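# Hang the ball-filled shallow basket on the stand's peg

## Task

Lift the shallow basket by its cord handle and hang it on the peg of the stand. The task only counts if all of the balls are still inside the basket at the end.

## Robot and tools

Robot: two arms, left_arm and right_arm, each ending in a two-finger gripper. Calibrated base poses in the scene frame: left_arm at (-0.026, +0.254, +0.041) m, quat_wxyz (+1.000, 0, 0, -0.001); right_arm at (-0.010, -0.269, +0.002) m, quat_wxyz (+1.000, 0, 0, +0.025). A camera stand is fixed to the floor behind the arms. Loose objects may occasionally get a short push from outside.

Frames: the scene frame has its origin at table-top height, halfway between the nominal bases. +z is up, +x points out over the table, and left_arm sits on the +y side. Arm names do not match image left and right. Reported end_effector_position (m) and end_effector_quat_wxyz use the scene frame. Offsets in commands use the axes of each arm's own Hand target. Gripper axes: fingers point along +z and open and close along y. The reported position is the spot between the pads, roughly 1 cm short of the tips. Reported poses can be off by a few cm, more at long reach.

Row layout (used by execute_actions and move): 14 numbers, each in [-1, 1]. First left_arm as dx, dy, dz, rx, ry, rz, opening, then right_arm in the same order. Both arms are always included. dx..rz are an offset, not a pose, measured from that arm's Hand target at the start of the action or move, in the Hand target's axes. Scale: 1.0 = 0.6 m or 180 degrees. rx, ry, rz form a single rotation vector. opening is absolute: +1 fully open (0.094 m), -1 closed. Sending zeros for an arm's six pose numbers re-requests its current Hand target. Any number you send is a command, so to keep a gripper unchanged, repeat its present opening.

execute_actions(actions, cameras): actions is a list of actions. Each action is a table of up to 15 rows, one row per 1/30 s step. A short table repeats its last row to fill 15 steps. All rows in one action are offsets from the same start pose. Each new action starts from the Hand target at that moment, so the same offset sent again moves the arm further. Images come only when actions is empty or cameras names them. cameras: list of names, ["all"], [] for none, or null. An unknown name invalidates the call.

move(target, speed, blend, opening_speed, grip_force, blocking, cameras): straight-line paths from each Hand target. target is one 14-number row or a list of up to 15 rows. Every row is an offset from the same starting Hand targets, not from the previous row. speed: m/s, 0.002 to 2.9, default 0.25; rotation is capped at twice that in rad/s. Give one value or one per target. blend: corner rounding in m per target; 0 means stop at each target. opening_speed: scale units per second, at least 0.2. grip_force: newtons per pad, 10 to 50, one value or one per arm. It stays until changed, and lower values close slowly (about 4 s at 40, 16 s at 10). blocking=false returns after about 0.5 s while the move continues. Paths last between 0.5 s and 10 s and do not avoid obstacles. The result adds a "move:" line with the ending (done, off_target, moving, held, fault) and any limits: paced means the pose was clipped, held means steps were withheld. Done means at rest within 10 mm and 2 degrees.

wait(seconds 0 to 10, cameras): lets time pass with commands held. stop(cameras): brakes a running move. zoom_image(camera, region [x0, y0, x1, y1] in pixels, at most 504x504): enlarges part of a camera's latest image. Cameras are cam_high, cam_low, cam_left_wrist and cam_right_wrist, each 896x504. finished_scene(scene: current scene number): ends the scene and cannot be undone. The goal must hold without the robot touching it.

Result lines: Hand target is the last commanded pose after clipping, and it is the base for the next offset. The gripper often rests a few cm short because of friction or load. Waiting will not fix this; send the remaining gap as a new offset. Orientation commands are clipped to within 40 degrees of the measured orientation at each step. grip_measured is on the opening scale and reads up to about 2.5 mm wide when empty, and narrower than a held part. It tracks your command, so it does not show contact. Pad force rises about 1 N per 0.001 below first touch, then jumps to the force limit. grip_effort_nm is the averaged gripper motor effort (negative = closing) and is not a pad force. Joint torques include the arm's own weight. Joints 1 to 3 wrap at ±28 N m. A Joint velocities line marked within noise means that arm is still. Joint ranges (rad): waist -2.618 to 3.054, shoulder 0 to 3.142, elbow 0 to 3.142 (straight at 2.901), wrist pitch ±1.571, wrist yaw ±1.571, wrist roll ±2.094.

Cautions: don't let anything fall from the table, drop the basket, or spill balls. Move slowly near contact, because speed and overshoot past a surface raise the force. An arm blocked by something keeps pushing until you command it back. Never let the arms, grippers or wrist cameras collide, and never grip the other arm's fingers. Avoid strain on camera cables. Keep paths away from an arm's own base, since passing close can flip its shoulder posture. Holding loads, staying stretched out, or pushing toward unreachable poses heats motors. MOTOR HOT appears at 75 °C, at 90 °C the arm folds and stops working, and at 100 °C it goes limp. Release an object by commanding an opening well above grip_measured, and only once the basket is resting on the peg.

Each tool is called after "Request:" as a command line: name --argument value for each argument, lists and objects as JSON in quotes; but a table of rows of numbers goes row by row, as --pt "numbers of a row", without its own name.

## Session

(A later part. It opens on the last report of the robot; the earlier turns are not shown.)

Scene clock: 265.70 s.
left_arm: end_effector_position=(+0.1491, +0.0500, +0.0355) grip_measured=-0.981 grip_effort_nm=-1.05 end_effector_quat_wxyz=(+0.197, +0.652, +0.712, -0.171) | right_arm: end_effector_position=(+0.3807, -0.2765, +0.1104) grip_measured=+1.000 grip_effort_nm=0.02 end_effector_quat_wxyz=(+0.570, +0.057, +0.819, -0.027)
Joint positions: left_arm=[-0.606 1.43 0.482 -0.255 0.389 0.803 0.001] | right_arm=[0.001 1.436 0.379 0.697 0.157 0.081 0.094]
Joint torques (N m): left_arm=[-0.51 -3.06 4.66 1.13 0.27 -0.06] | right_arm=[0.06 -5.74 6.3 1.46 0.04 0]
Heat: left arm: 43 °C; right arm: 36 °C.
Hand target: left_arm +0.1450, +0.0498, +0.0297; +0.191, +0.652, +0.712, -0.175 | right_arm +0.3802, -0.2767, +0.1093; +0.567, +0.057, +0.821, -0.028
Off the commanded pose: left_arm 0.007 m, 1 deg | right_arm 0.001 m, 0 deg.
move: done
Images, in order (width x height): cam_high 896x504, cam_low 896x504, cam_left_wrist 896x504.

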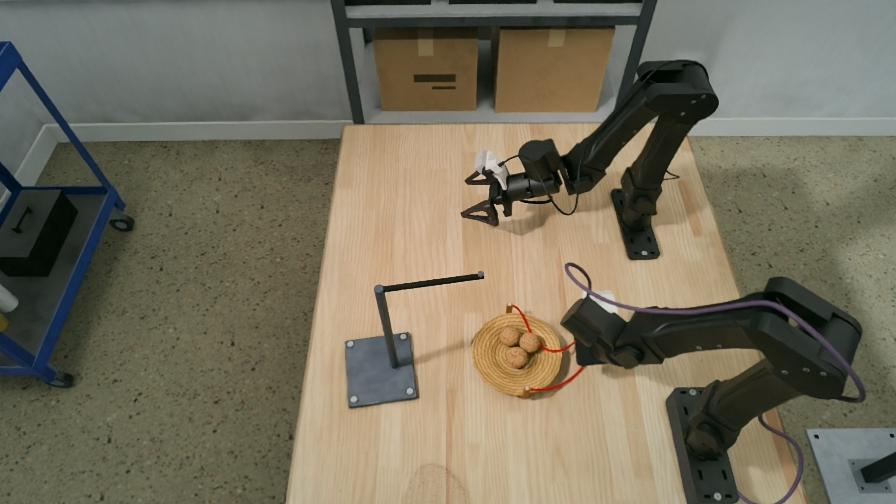

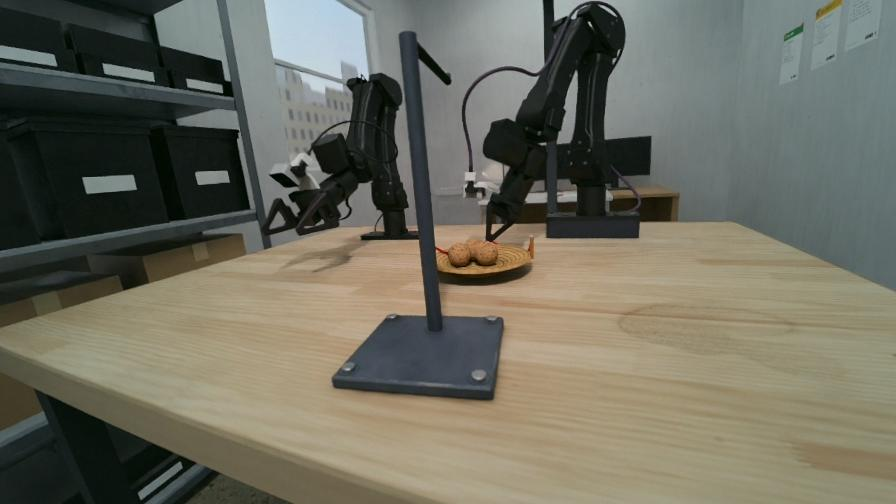

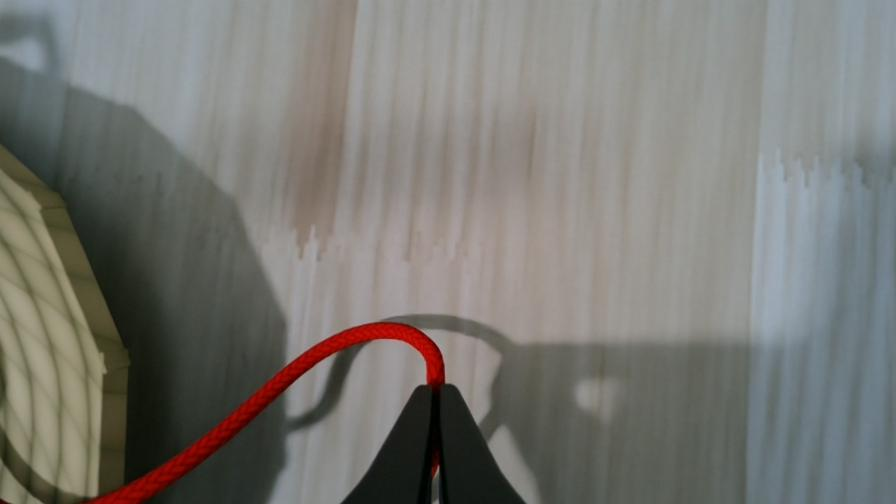

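Request:
move --target '[0.0077,-0.0507,0.0245,0,0,0,-1, 0,0,0,0,0,0,1]' --speed 0.06 --cameras '["cam_high","cam_low","cam_left_wrist"]'

Request:
zoom_image --camera "cam_high" --region '[450, 280, 650, 420]'

Scene clock: 294.67 s.
left_arm: end_effector_position=(+0.1167, +0.0437, +0.0150) grip_measured=-0.981 grip_effort_nm=-1.05 end_effector_quat_wxyz=(+0.186, +0.652, +0.714, -0.176) | right_arm: end_effector_position=(+0.3807, -0.2765, +0.1104) grip_measured=+1.000 grip_effort_nm=0.02 end_effector_quat_wxyz=(+0.570, +0.057, +0.819, -0.027)
Joint positions: left_arm=[-0.73 1.43 0.372 -0.124 0.351 0.679 0.001] | right_arm=[0.001 1.436 0.379 0.697 0.157 0.081 0.094]
Joint torques (N m): left_arm=[-0.58 -5.23 3.95 1.19 0.18 -0.07] | right_arm=[0.06 -5.76 6.32 1.47 0.04 -0.01]
Heat: left arm: 41 °C; right arm: 36 °C.
Hand target: left_arm +0.1150, +0.0437, +0.0147; +0.191, +0.652, +0.712, -0.175 | right_arm +0.3802, -0.2767, +0.1093; +0.567, +0.057, +0.821, -0.028
Off the commanded pose: left_arm 0.002 m, 1 deg | right_arm 0.001 m, 0 deg.
move: done
Images, in order (width x height): cam_high 896x504, cam_low 896x504, cam_left_wrist 896x504.

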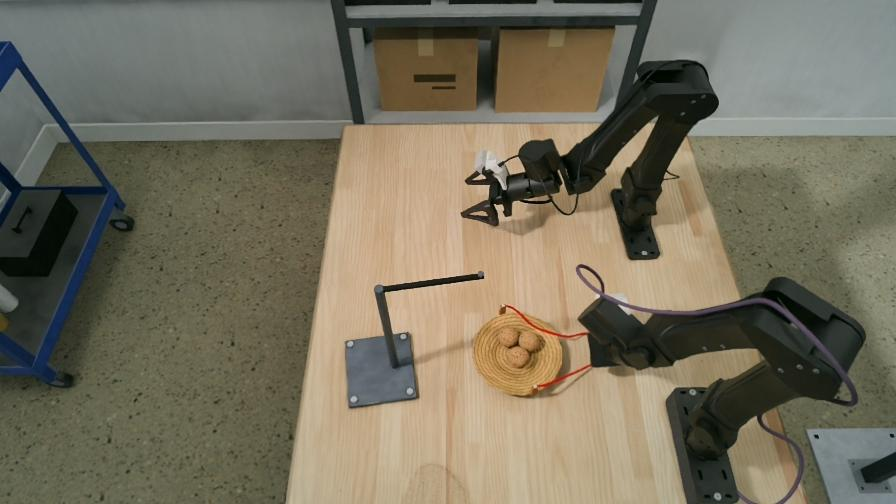

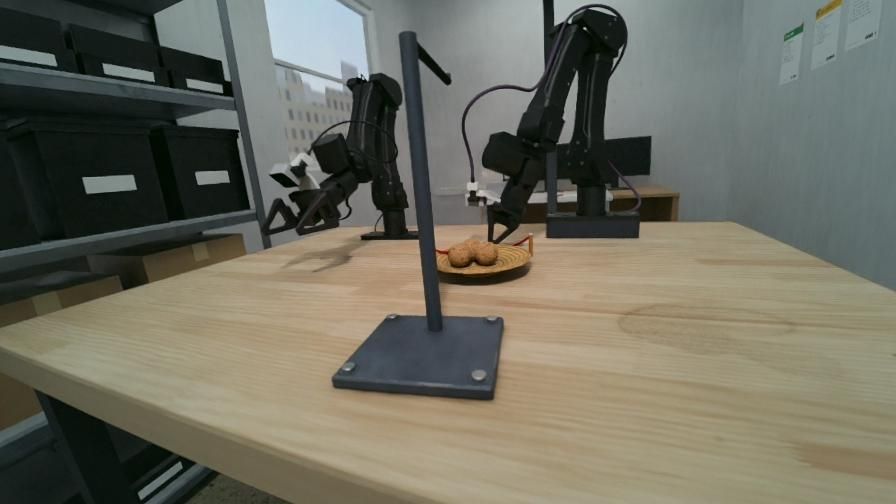

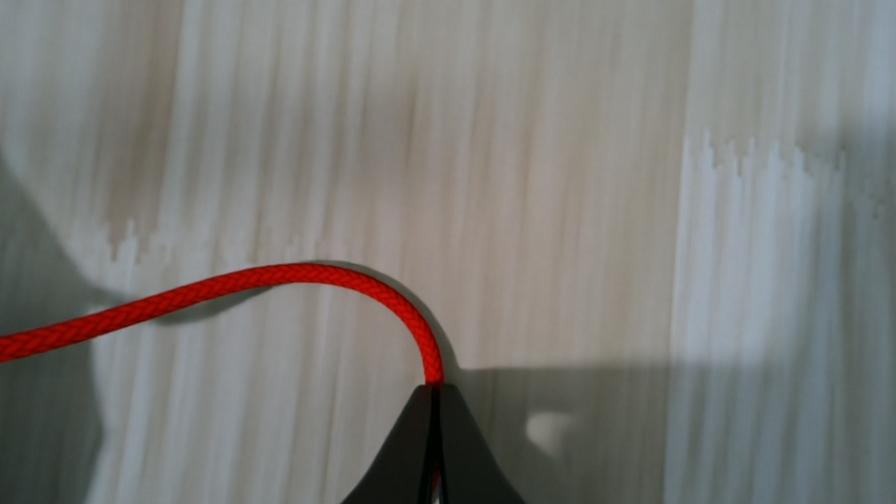

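Scaled by 2.520 from the camera's 896x504 image, which has a finer 1280x720 frame.

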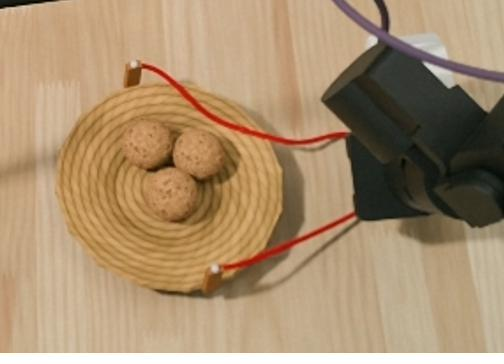

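Request:
move --target '[0,0,0,0,0,0,-0.3, 0,0,0,0,0,0,1]' --opening_speed 0.5 --cameras '["cam_left_wrist"]'

Scene clock: 304.67 s.
left_arm: end_effector_position=(+0.1175, +0.0431, +0.0153) grip_measured=-0.303 grip_effort_nm=0.13 end_effector_quat_wxyz=(+0.188, +0.653, +0.713, -0.175) | right_arm: end_effector_position=(+0.3807, -0.2765, +0.1104) grip_measured=+1.000 grip_effort_nm=0.03 end_effector_quat_wxyz=(+0.570, +0.057, +0.819, -0.027)
Joint positions: left_arm=[-0.732 1.43 0.372 -0.119 0.348 0.679 0.033] | right_arm=[0.001 1.436 0.379 0.697 0.157 0.081 0.094]
Joint torques (N m): left_arm=[-0.46 -5.2 3.95 1.15 0.2 -0.07] | right_arm=[0.05 -5.75 6.32 1.47 0.04 -0.01]
Heat: left arm: 41 °C; right arm: 36 °C.
Hand target: left_arm +0.1149, +0.0437, +0.0147; +0.191, +0.652, +0.712, -0.175 | right_arm +0.3802, -0.2767, +0.1093; +0.567, +0.057, +0.821, -0.028
Off the commanded pose: left_arm 0.003 m, 0 deg | right_arm 0.001 m, 0 deg.
move: done
Images, in order (width x height): cam_left_wrist 896x504.

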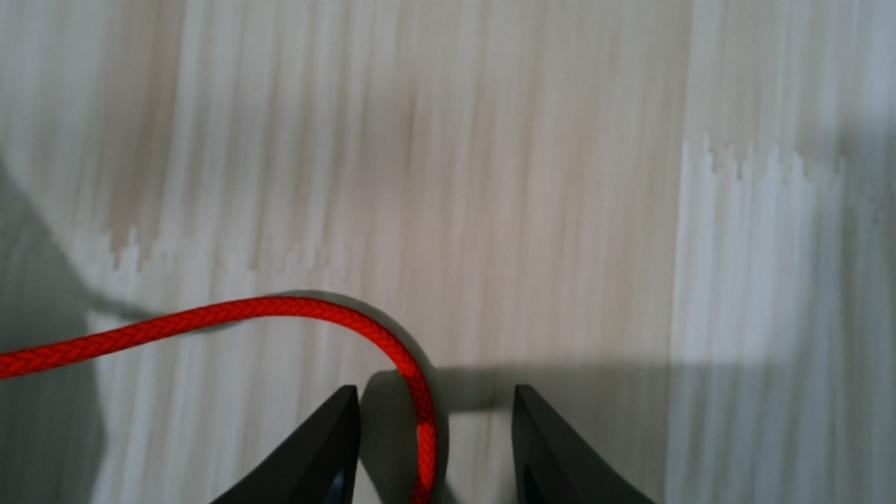

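Request:
move --target '[-0.0093,0.0125,0.0112,-0.0833,0,-0.1443,0, 0,0,0,0,0,0,1]' --speed 0.05 --cameras '["cam_left_wrist"]'

Scene clock: 323.37 s.
left_arm: end_effector_position=(+0.1257, +0.0301, +0.0172) grip_measured=-0.003 grip_effort_nm=0.12 end_effector_quat_wxyz=(+0.234, +0.448, +0.853, -0.129) | right_arm: end_effector_position=(+0.3807, -0.2765, +0.1104) grip_measured=+1.000 grip_effort_nm=0.03 end_effector_quat_wxyz=(+0.570, +0.057, +0.819, -0.027)
Joint positions: left_arm=[-0.973 1.386 0.312 0.044 0.006 -0.009 0.047] | right_arm=[0.001 1.436 0.379 0.697 0.157 0.081 0.094]
Joint torques (N m): left_arm=[-0.44 -3.48 4.04 1.33 -0.12 -0.1] | right_arm=[0.08 -5.75 6.31 1.47 0.04 -0.02]
Heat: left arm: 41 °C; right arm: 36 °C.
Hand target: left_arm +0.1231, +0.0362, +0.0117; +0.230, +0.446, +0.857, -0.120 | right_arm +0.3802, -0.2767, +0.1093; +0.567, +0.057, +0.821, -0.028
Off the commanded pose: left_arm 0.009 m, 1 deg | right_arm 0.001 m, 0 deg.
move: done
Images, in order (width x height): cam_left_wrist 896x504.

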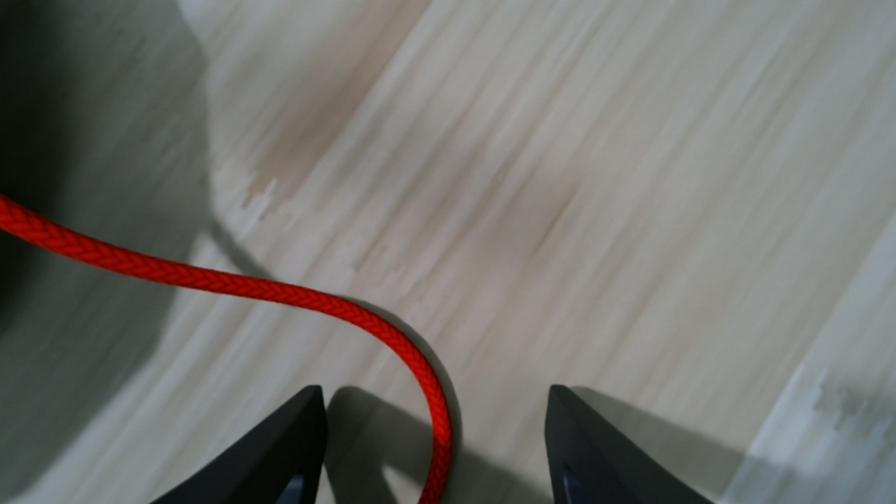

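Request:
move --pt "0.0025 0 0.0048 0 0 0 0.0 0 0 0 0 0 0 1" --pt "0.0025 0 0.0048 0 0 0 -1 0 0 0 0 0 0 1" --speed 0.04 --opening_speed 0.5 --cameras '["cam_left_wrist"]'

Scene clock: 334.43 s.
left_arm: end_effector_position=(+0.1274, +0.0310, +0.0169) grip_measured=-0.982 grip_effort_nm=-0.96 end_effector_quat_wxyz=(+0.239, +0.446, +0.853, -0.126) | right_arm: end_effector_position=(+0.3807, -0.2765, +0.1104) grip_measured=+1.000 grip_effort_nm=0.02 end_effector_quat_wxyz=(+0.570, +0.057, +0.819, -0.027)
Joint positions: left_arm=[-0.973 1.386 0.305 0.059 -0.005 -0.011 0.001] | right_arm=[0.001 1.436 0.379 0.697 0.157 0.081 0.094]
Joint torques (N m): left_arm=[-0.44 -1.98 4.08 1.43 -0.02 -0.08] | right_arm=[0.1 -5.72 6.3 1.48 0.05 -0.02]
Heat: left arm: 40 °C; right arm: 36 °C.
Hand target: left_arm +0.1232, +0.0361, +0.0085; +0.230, +0.446, +0.857, -0.120 | right_arm +0.3802, -0.2767, +0.1093; +0.567, +0.057, +0.821, -0.028
Off the commanded pose: left_arm 0.011 m, 1 deg | right_arm 0.001 m, 0 deg.
move: off_target (left_arm); target 2's new opening was sent with left_arm's hand 0.011 m and 2 deg from that target
Images, in order (width x height): cam_left_wrist 896x504.

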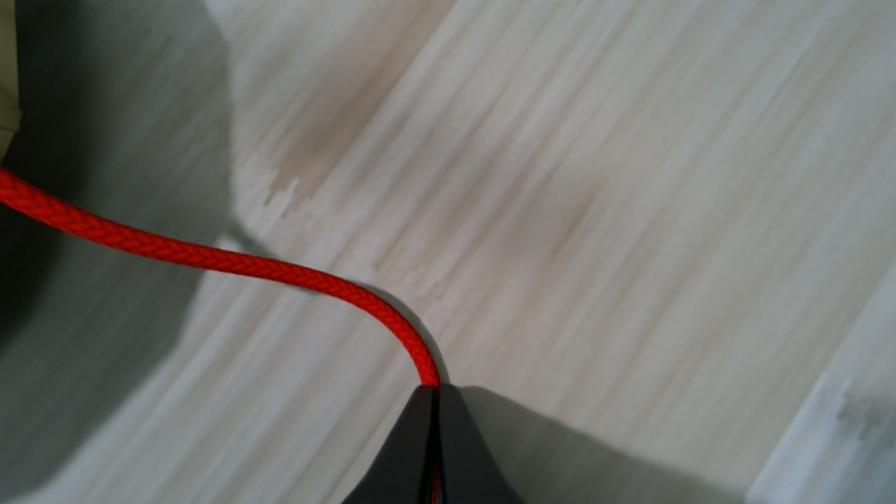

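Request:
move --pt "-0.1345 0.1233 -0.1378 0.0203 -0.0166 0.0331 -1 0 0 0 0 0 0 1" --pt "-0.2535 0.2858 -0.2385 0.0478 -0.0552 0.0683 -1 0 0 0 0 0 0 1" --speed 0.1 --blend 0.03 --cameras '["cam_high","cam_low","cam_left_wrist"]'

Scene clock: 358.57 s.
left_arm: end_effector_position=(+0.2970, +0.0873, +0.2068) grip_measured=-0.982 grip_effort_nm=-0.96 end_effector_quat_wxyz=(+0.284, +0.536, +0.773, -0.186) | right_arm: end_effector_position=(+0.3807, -0.2765, +0.1104) grip_measured=+1.000 grip_effort_nm=0.02 end_effector_quat_wxyz=(+0.570, +0.057, +0.819, -0.027)
Joint positions: left_arm=[-0.211 1.51 1.215 -0.838 0.556 0.873 0.001] | right_arm=[0.001 1.436 0.379 0.697 0.157 0.081 0.094]
Joint torques (N m): left_arm=[0.38 -5.09 9.46 0.77 0.52 0.11] | right_arm=[0.06 -5.76 6.34 1.47 0.04 -0.02]
Heat: left arm: 41 °C; right arm: 36 °C.
Hand target: left_arm +0.2981, +0.0854, +0.2083; +0.280, +0.539, +0.770, -0.196 | right_arm +0.3802, -0.2767, +0.1093; +0.567, +0.057, +0.821, -0.028
Off the commanded pose: left_arm 0.003 m, 1 deg | right_arm 0.001 m, 0 deg.
move: done
Images, in order (width x height): cam_high 896x504, cam_low 896x504, cam_left_wrist 896x504.

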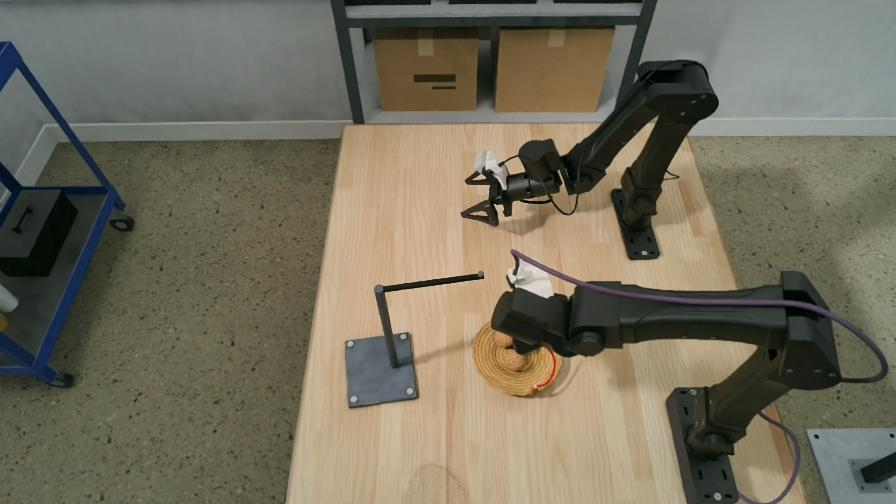

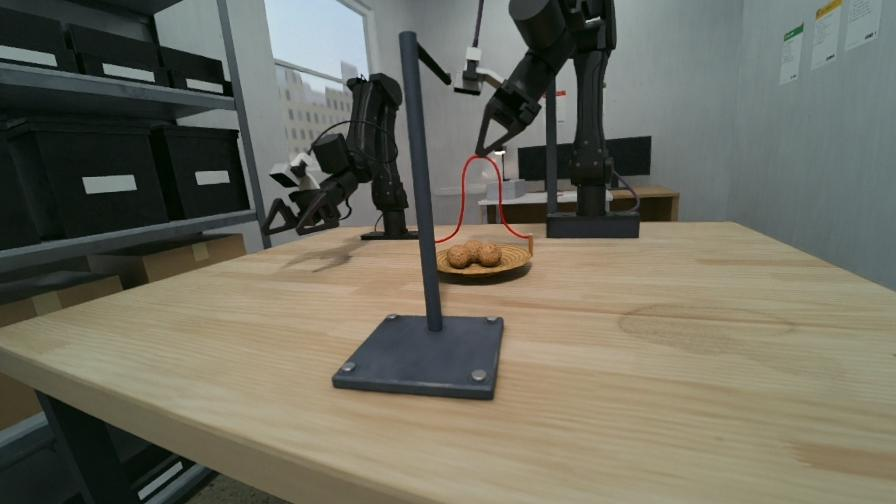

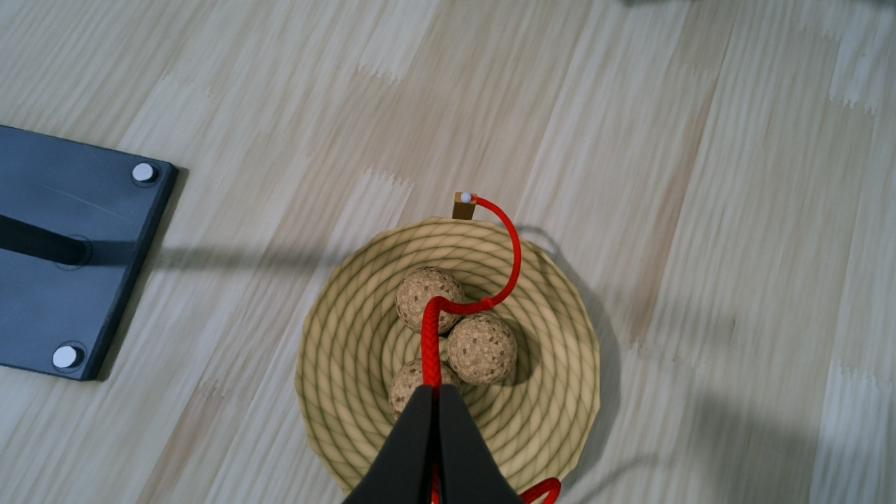

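Request:
move --target '[-0.1072,-0.0103,-0.1103,0,0,0,-1, 0,0,0,0,0,0,1]' --speed 0.06 --cameras '["cam_low","cam_left_wrist"]'

Request:
zoom_image --camera "cam_low" --region '[390, 50, 560, 290]'

Scene clock: 372.57 s.
left_arm: end_effector_position=(+0.2929, +0.0830, +0.2957) grip_measured=-0.983 grip_effort_nm=-0.92 end_effector_quat_wxyz=(+0.280, +0.538, +0.773, -0.186) | right_arm: end_effector_position=(+0.3807, -0.2765, +0.1104) grip_measured=+1.000 grip_effort_nm=0.02 end_effector_quat_wxyz=(+0.570, +0.057, +0.819, -0.027)
Joint positions: left_arm=[-0.23 1.548 1.612 -1.199 0.546 0.859 0.001] | right_arm=[0.001 1.436 0.379 0.697 0.157 0.081 0.094]
Joint torques (N m): left_arm=[-0.51 -5.3 9.62 0.91 0.48 -0.06] | right_arm=[0.03 -5.81 6.32 1.47 0.04 -0.02]
Heat: left arm: 42 °C; right arm: 36 °C.
Hand target: left_arm +0.2947, +0.0771, +0.3003; +0.280, +0.539, +0.770, -0.196 | right_arm +0.3802, -0.2767, +0.1093; +0.567, +0.057, +0.821, -0.028
Off the commanded pose: left_arm 0.008 m, 1 deg | right_arm 0.001 m, 0 deg.
move: done
Images, in order (width x height): cam_low 896x504, cam_left_wrist 896x504.

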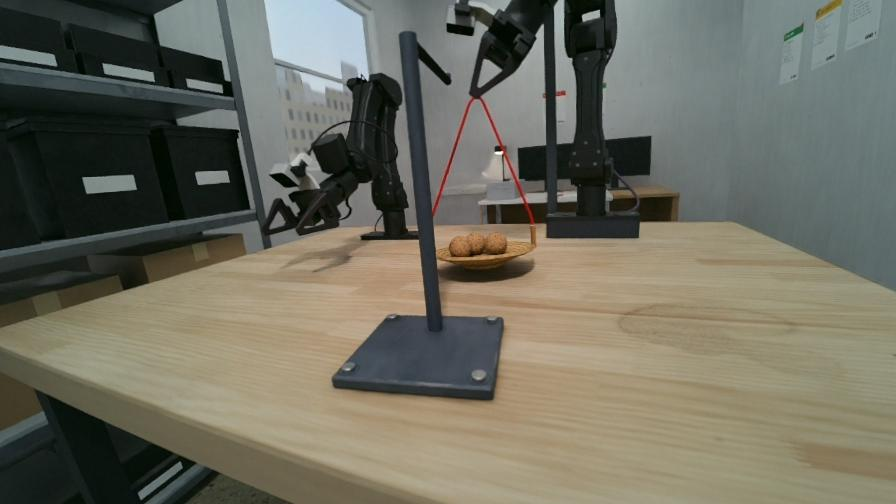

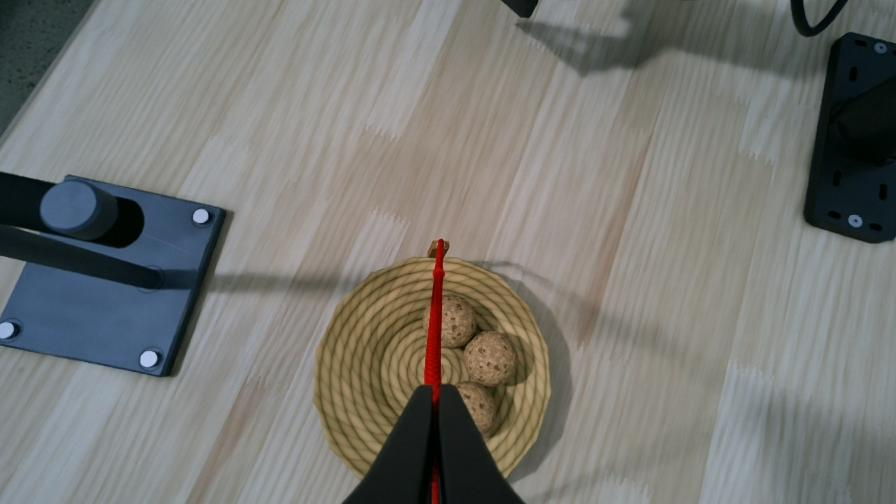

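Scaled by 2.100 from the camera's 896x504 image, which has a finer 1280x720 frame.

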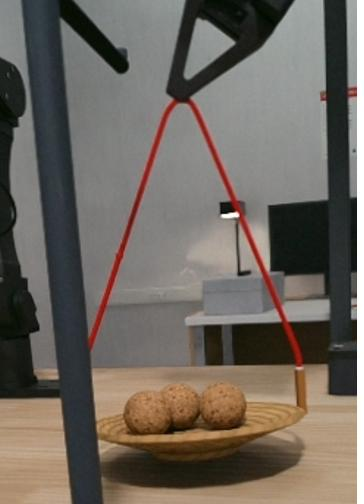

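Request:
move --target '[-0.0321,0,-0.0383,0,0,0,-1, 0,0,0,0,0,0,1]' --speed 0.04 --cameras '["cam_low","cam_left_wrist"]'

Request:
zoom_image --camera "cam_low" --region '[390, 50, 560, 290]'

Scene clock: 379.77 s.
left_arm: end_effector_position=(+0.2939, +0.0829, +0.3252) grip_measured=-0.983 grip_effort_nm=-0.92 end_effector_quat_wxyz=(+0.278, +0.537, +0.774, -0.187) | right_arm: end_effector_position=(+0.3807, -0.2765, +0.1104) grip_measured=+1.000 grip_effort_nm=0.02 end_effector_quat_wxyz=(+0.570, +0.057, +0.819, -0.027)
Joint positions: left_arm=[-0.23 1.596 1.787 -1.328 0.546 0.858 0.001] | right_arm=[0.001 1.436 0.379 0.697 0.157 0.081 0.094]
Joint torques (N m): left_arm=[-0.51 -5.75 9.32 0.92 0.49 -0.04] | right_arm=[0.06 -5.78 6.34 1.47 0.04 -0.01]
Heat: left arm: 42 °C; right arm: 36 °C.
Hand target: left_arm +0.2947, +0.0771, +0.3303; +0.280, +0.539, +0.770, -0.197 | right_arm +0.3802, -0.2767, +0.1093; +0.567, +0.057, +0.821, -0.028
Off the commanded pose: left_arm 0.008 m, 1 deg | right_arm 0.001 m, 0 deg.
move: done
Images, in order (width x height): cam_low 896x504, cam_left_wrist 896x504.

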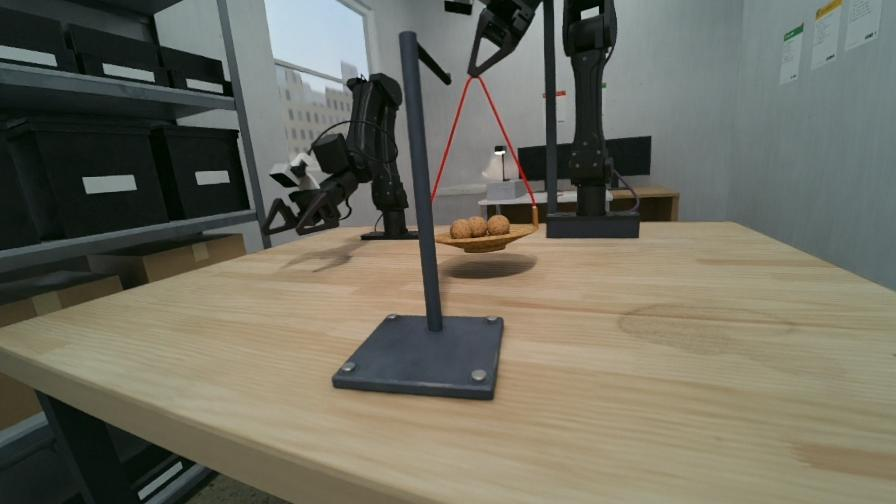

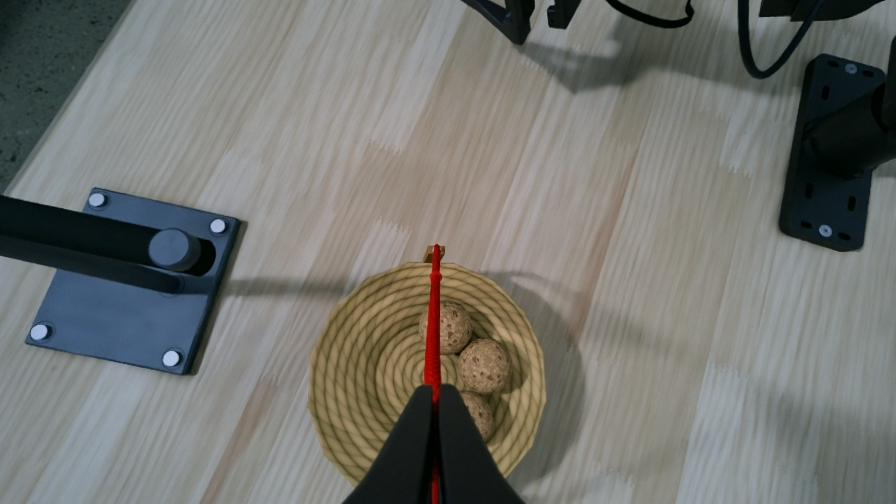

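Scaled by 2.100 from the camera's 896x504 image, which has a finer 1280x720 frame.

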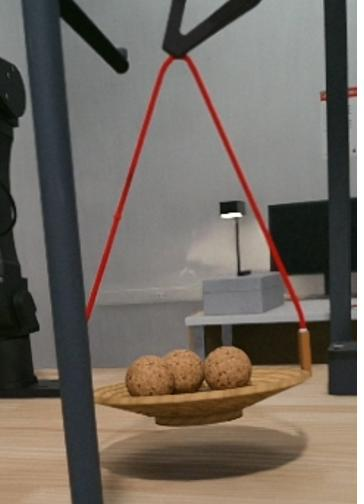

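Request:
move --target '[-0.1003,0.014,-0.0617,-0.0472,-0.0554,-0.0472,-1, 0,0,0,0,0,0,1]' --speed 0.06 --cameras '["cam_high","cam_low","cam_left_wrist"]'

Scene clock: 418.67 s.
left_arm: end_effector_position=(+0.3133, +0.0634, +0.3676) grip_measured=-0.983 grip_effort_nm=-0.93 end_effector_quat_wxyz=(+0.328, +0.433, +0.814, -0.207) | right_arm: end_effector_position=(+0.3807, -0.2765, +0.1104) grip_measured=+1.000 grip_effort_nm=0.02 end_effector_quat_wxyz=(+0.570, +0.057, +0.819, -0.027)
Joint positions: left_arm=[-0.279 1.596 1.885 -1.228 0.521 0.523 0.001] | right_arm=[0.001 1.436 0.379 0.697 0.157 0.081 0.094]
Joint torques (N m): left_arm=[-0.55 -10.97 9.39 1.69 0.4 -0.08] | right_arm=[0.06 -5.78 6.31 1.47 0.03 -0.01]
Heat: left arm: 42 °C; right arm: 36 °C.
Hand target: left_arm +0.3103, +0.0591, +0.3973; +0.370, +0.439, +0.793, -0.205 | right_arm +0.3802, -0.2767, +0.1093; +0.567, +0.057, +0.821, -0.028
Off the commanded pose: left_arm 0.030 m, 5 deg | right_arm 0.001 m, 0 deg.
move: off_target (left_arm)
Images, in order (width x height): cam_high 896x504, cam_low 896x504, cam_left_wrist 896x504.

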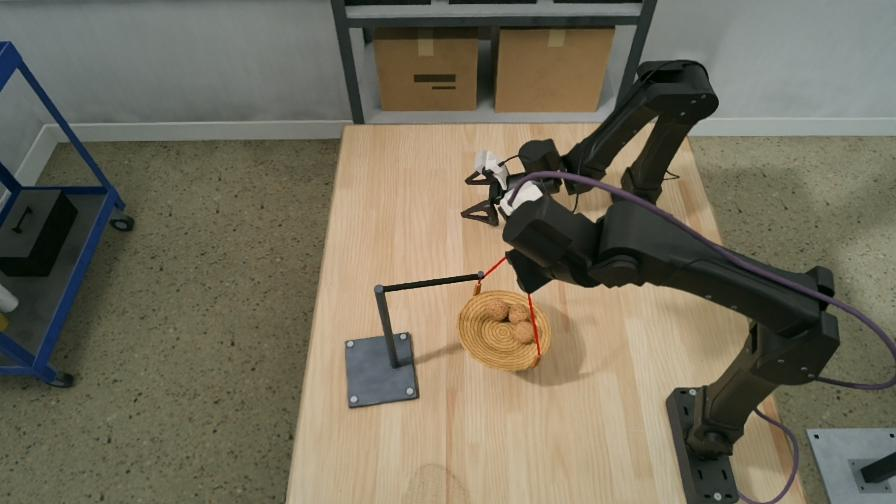

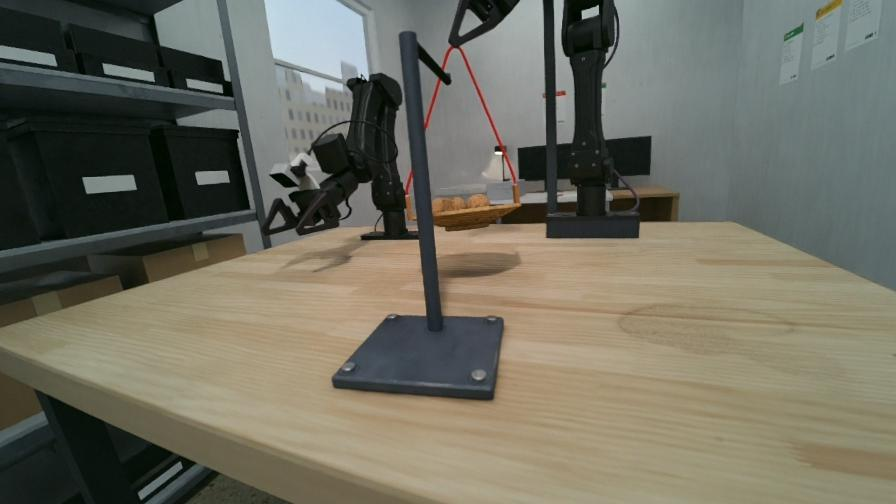

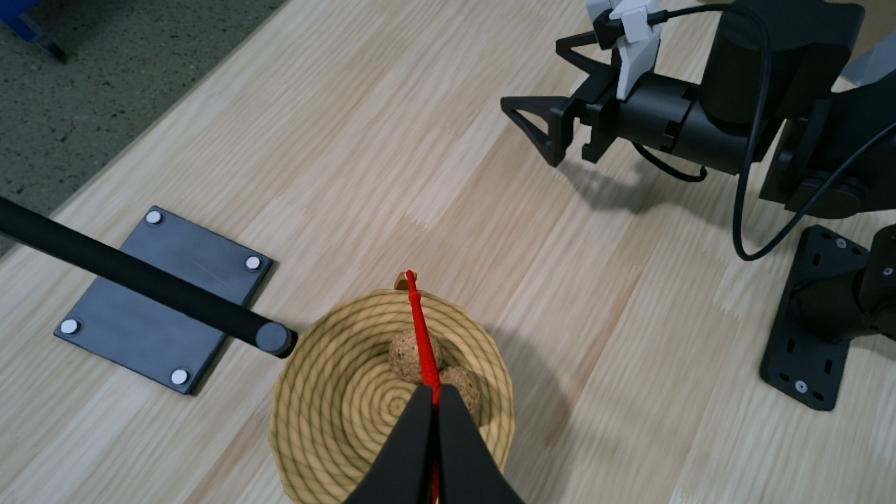

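Request:
move --target '[-0.0217,0.079,0.0258,0,0,0,-1, 0,0,0,0,0,0,1]' --speed 0.05 --cameras '["cam_low","cam_left_wrist"]'

Scene clock: 432.47 s.
left_arm: end_effector_position=(+0.3586, +0.0695, +0.3920) grip_measured=-0.983 grip_effort_nm=-0.93 end_effector_quat_wxyz=(+0.364, +0.434, +0.801, -0.196) | right_arm: end_effector_position=(+0.3807, -0.2765, +0.1104) grip_measured=+1.000 grip_effort_nm=0.02 end_effector_quat_wxyz=(+0.570, +0.057, +0.819, -0.027)
Joint positions: left_arm=[-0.225 1.749 2.123 -1.254 0.548 0.564 0.001] | right_arm=[0.001 1.436 0.379 0.697 0.157 0.081 0.094]
Joint torques (N m): left_arm=[0.51 -7.06 9.14 1.37 0.53 0.1] | right_arm=[0.1 -5.76 6.28 1.47 0.04 -0.01]
Heat: left arm: 44 °C; right arm: 36 °C.
Hand target: left_arm +0.3611, +0.0670, +0.3973; +0.370, +0.439, +0.793, -0.205 | right_arm +0.3802, -0.2767, +0.1093; +0.567, +0.057, +0.821, -0.028
Off the commanded pose: left_arm 0.006 m, 2 deg | right_arm 0.001 m, 0 deg.
move: done
Images, in order (width x height): cam_low 896x504, cam_left_wrist 896x504.

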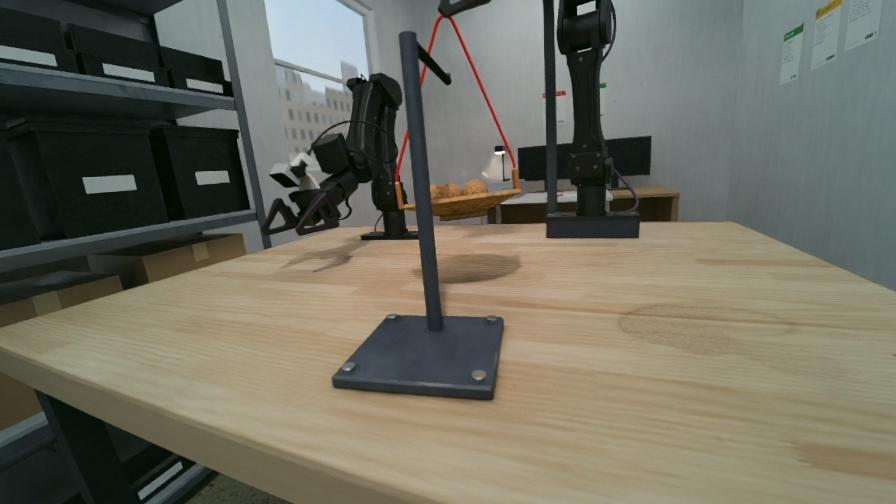

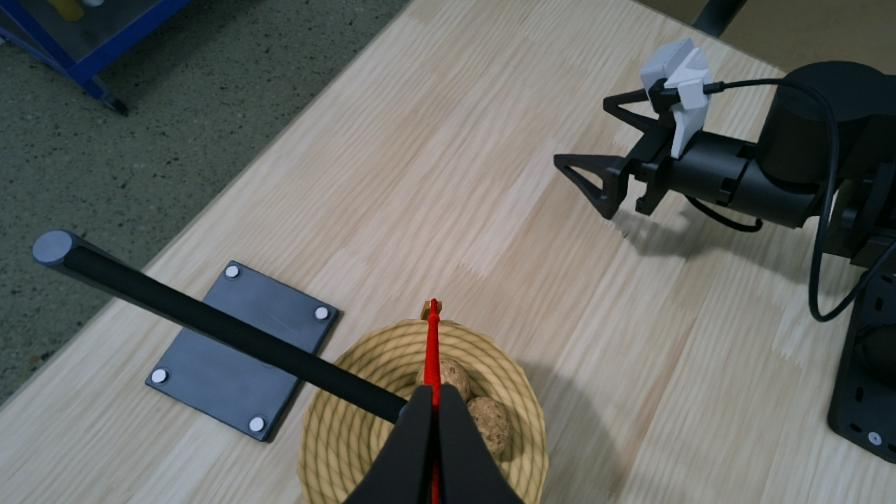

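Request:
move --target '[-0.009,0.073,0.0305,0,0,0,-1, 0,0,0,0,0,0,1]' --speed 0.05 --cameras '["cam_high","cam_low","cam_left_wrist"]'

Request:
zoom_image --camera "cam_low" --region '[390, 0, 510, 120]'

Scene clock: 445.03 s.
left_arm: end_effector_position=(+0.4044, +0.0777, +0.3882) grip_measured=-0.983 grip_effort_nm=-0.92 end_effector_quat_wxyz=(+0.368, +0.434, +0.799, -0.195) | right_arm: end_effector_position=(+0.3807, -0.2765, +0.1104) grip_measured=+1.000 grip_effort_nm=0.02 end_effector_quat_wxyz=(+0.570, +0.057, +0.819, -0.027)
Joint positions: left_arm=[-0.174 1.953 2.382 -1.326 0.579 0.61 0.001] | right_arm=[0.001 1.436 0.379 0.697 0.157 0.081 0.094]
Joint torques (N m): left_arm=[0.53 -8.44 8.83 1.32 0.57 0.09] | right_arm=[0.08 -5.78 6.32 1.49 0.04 -0.01]
Heat: left arm: 44 °C; right arm: 36 °C.
Hand target: left_arm +0.4076, +0.0754, +0.3897; +0.370, +0.439, +0.793, -0.205 | right_arm +0.3802, -0.2767, +0.1093; +0.567, +0.057, +0.821, -0.028
Off the commanded pose: left_arm 0.004 m, 2 deg | right_arm 0.001 m, 0 deg.
move: done
Images, in order (width x height): cam_high 896x504, cam_low 896x504, cam_left_wrist 896x504.

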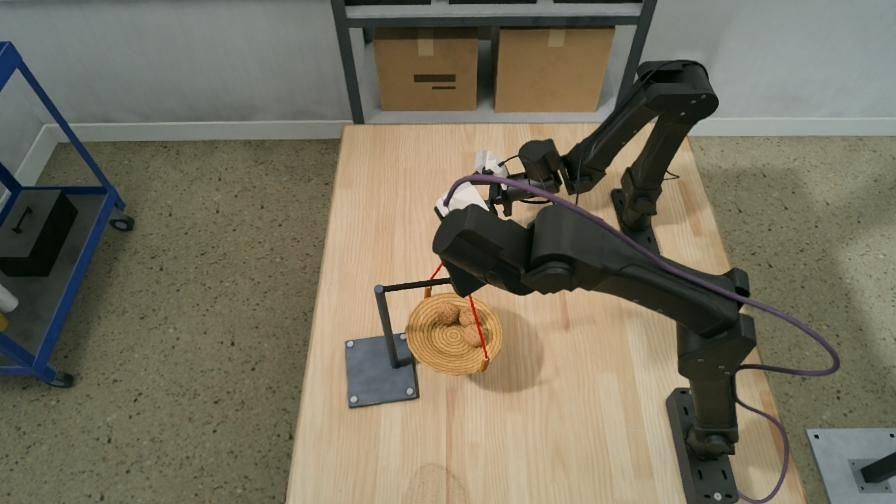

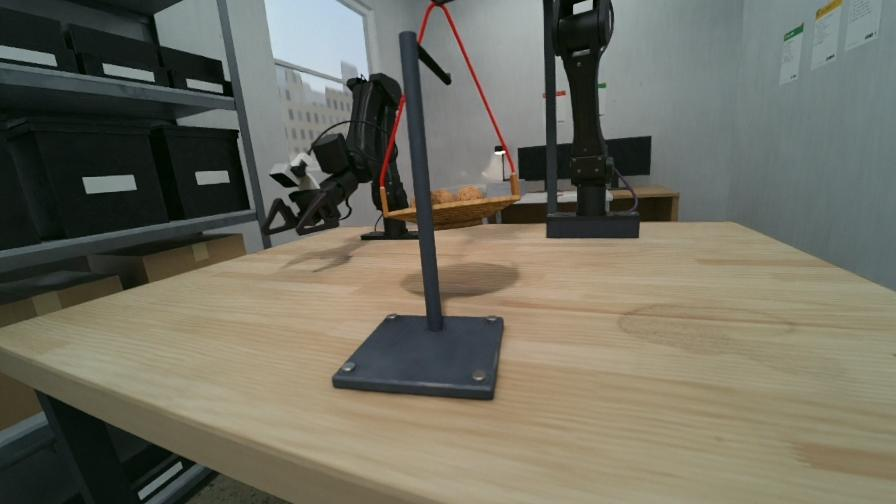

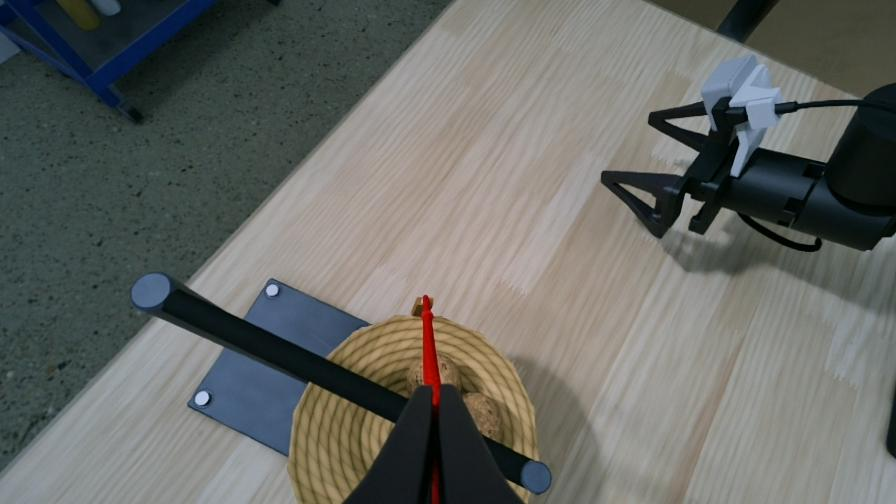

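Scaled by 4.200 from the camera's 896x504 image, which has a finer 1280x720 frame.

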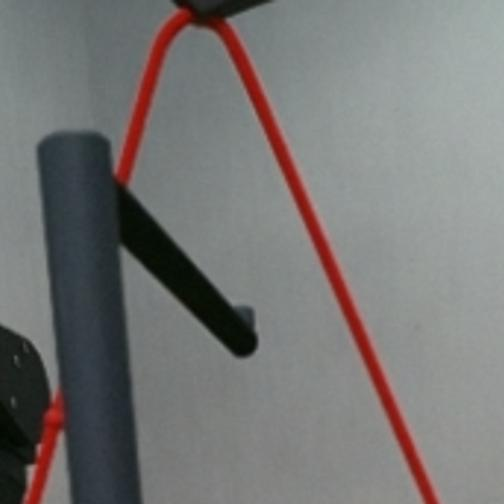

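Request:
move --target '[0.0281,0,0.0236,0,0,0,-1, 0,0,0,0,0,0,1]' --speed 0.05 --cameras '["cam_low","cam_left_wrist"]'

Request:
zoom_image --camera "cam_low" --region '[390, 0, 510, 120]'

Scene clock: 453.87 s.
left_arm: end_effector_position=(+0.4125, +0.0759, +0.3452) grip_measured=-0.983 grip_effort_nm=-0.93 end_effector_quat_wxyz=(+0.339, +0.432, +0.811, -0.205) | right_arm: end_effector_position=(+0.3807, -0.2765, +0.1104) grip_measured=+1.000 grip_effort_nm=0.02 end_effector_quat_wxyz=(+0.570, +0.057, +0.819, -0.027)
Joint positions: left_arm=[-0.174 1.941 2.203 -1.227 0.581 0.616 0.001] | right_arm=[0.001 1.436 0.379 0.697 0.157 0.081 0.094]
Joint torques (N m): left_arm=[0.5 -15.51 5.96 1.65 0.55 0.09] | right_arm=[0.08 -5.76 6.32 1.48 0.03 -0.01]
Heat: left arm: 43 °C; right arm: 36 °C.
Hand target: left_arm +0.4076, +0.0754, +0.3678; +0.370, +0.439, +0.793, -0.205 | right_arm +0.3802, -0.2767, +0.1093; +0.567, +0.057, +0.821, -0.028
Off the commanded pose: left_arm 0.023 m, 4 deg | right_arm 0.001 m, 0 deg.
move: off_target (left_arm)
Images, in order (width x height): cam_low 896x504, cam_left_wrist 896x504.

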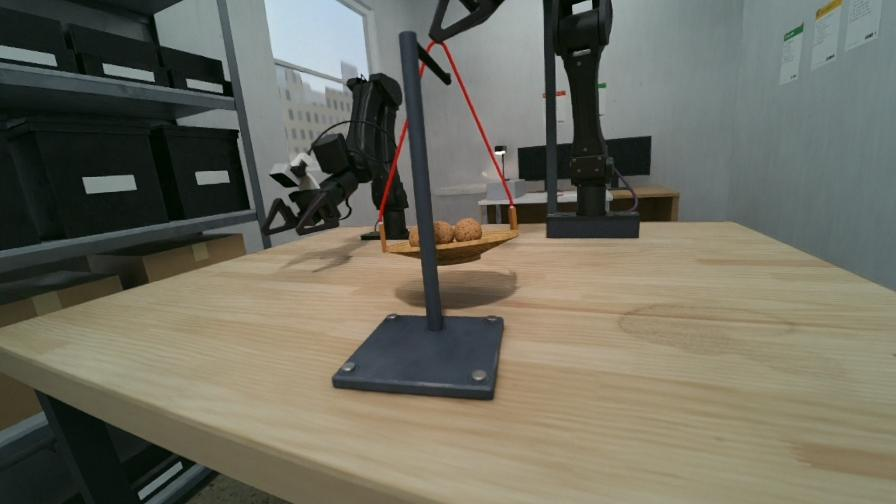

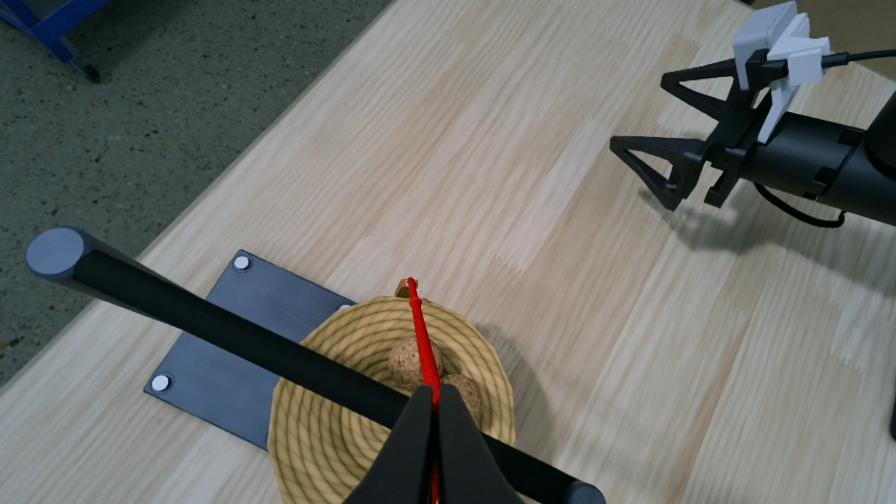

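Scaled by 4.200 from the camera's 896x504 image, which has a finer 1280x720 frame.

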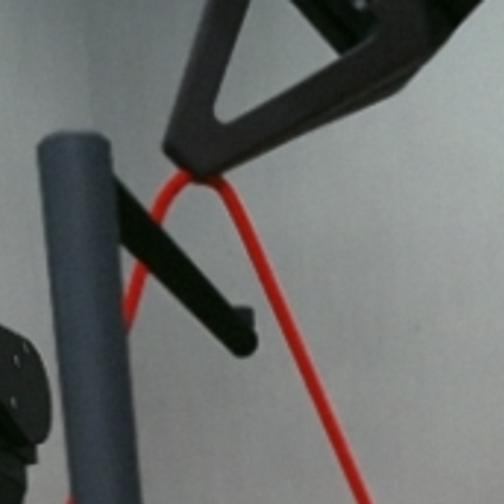

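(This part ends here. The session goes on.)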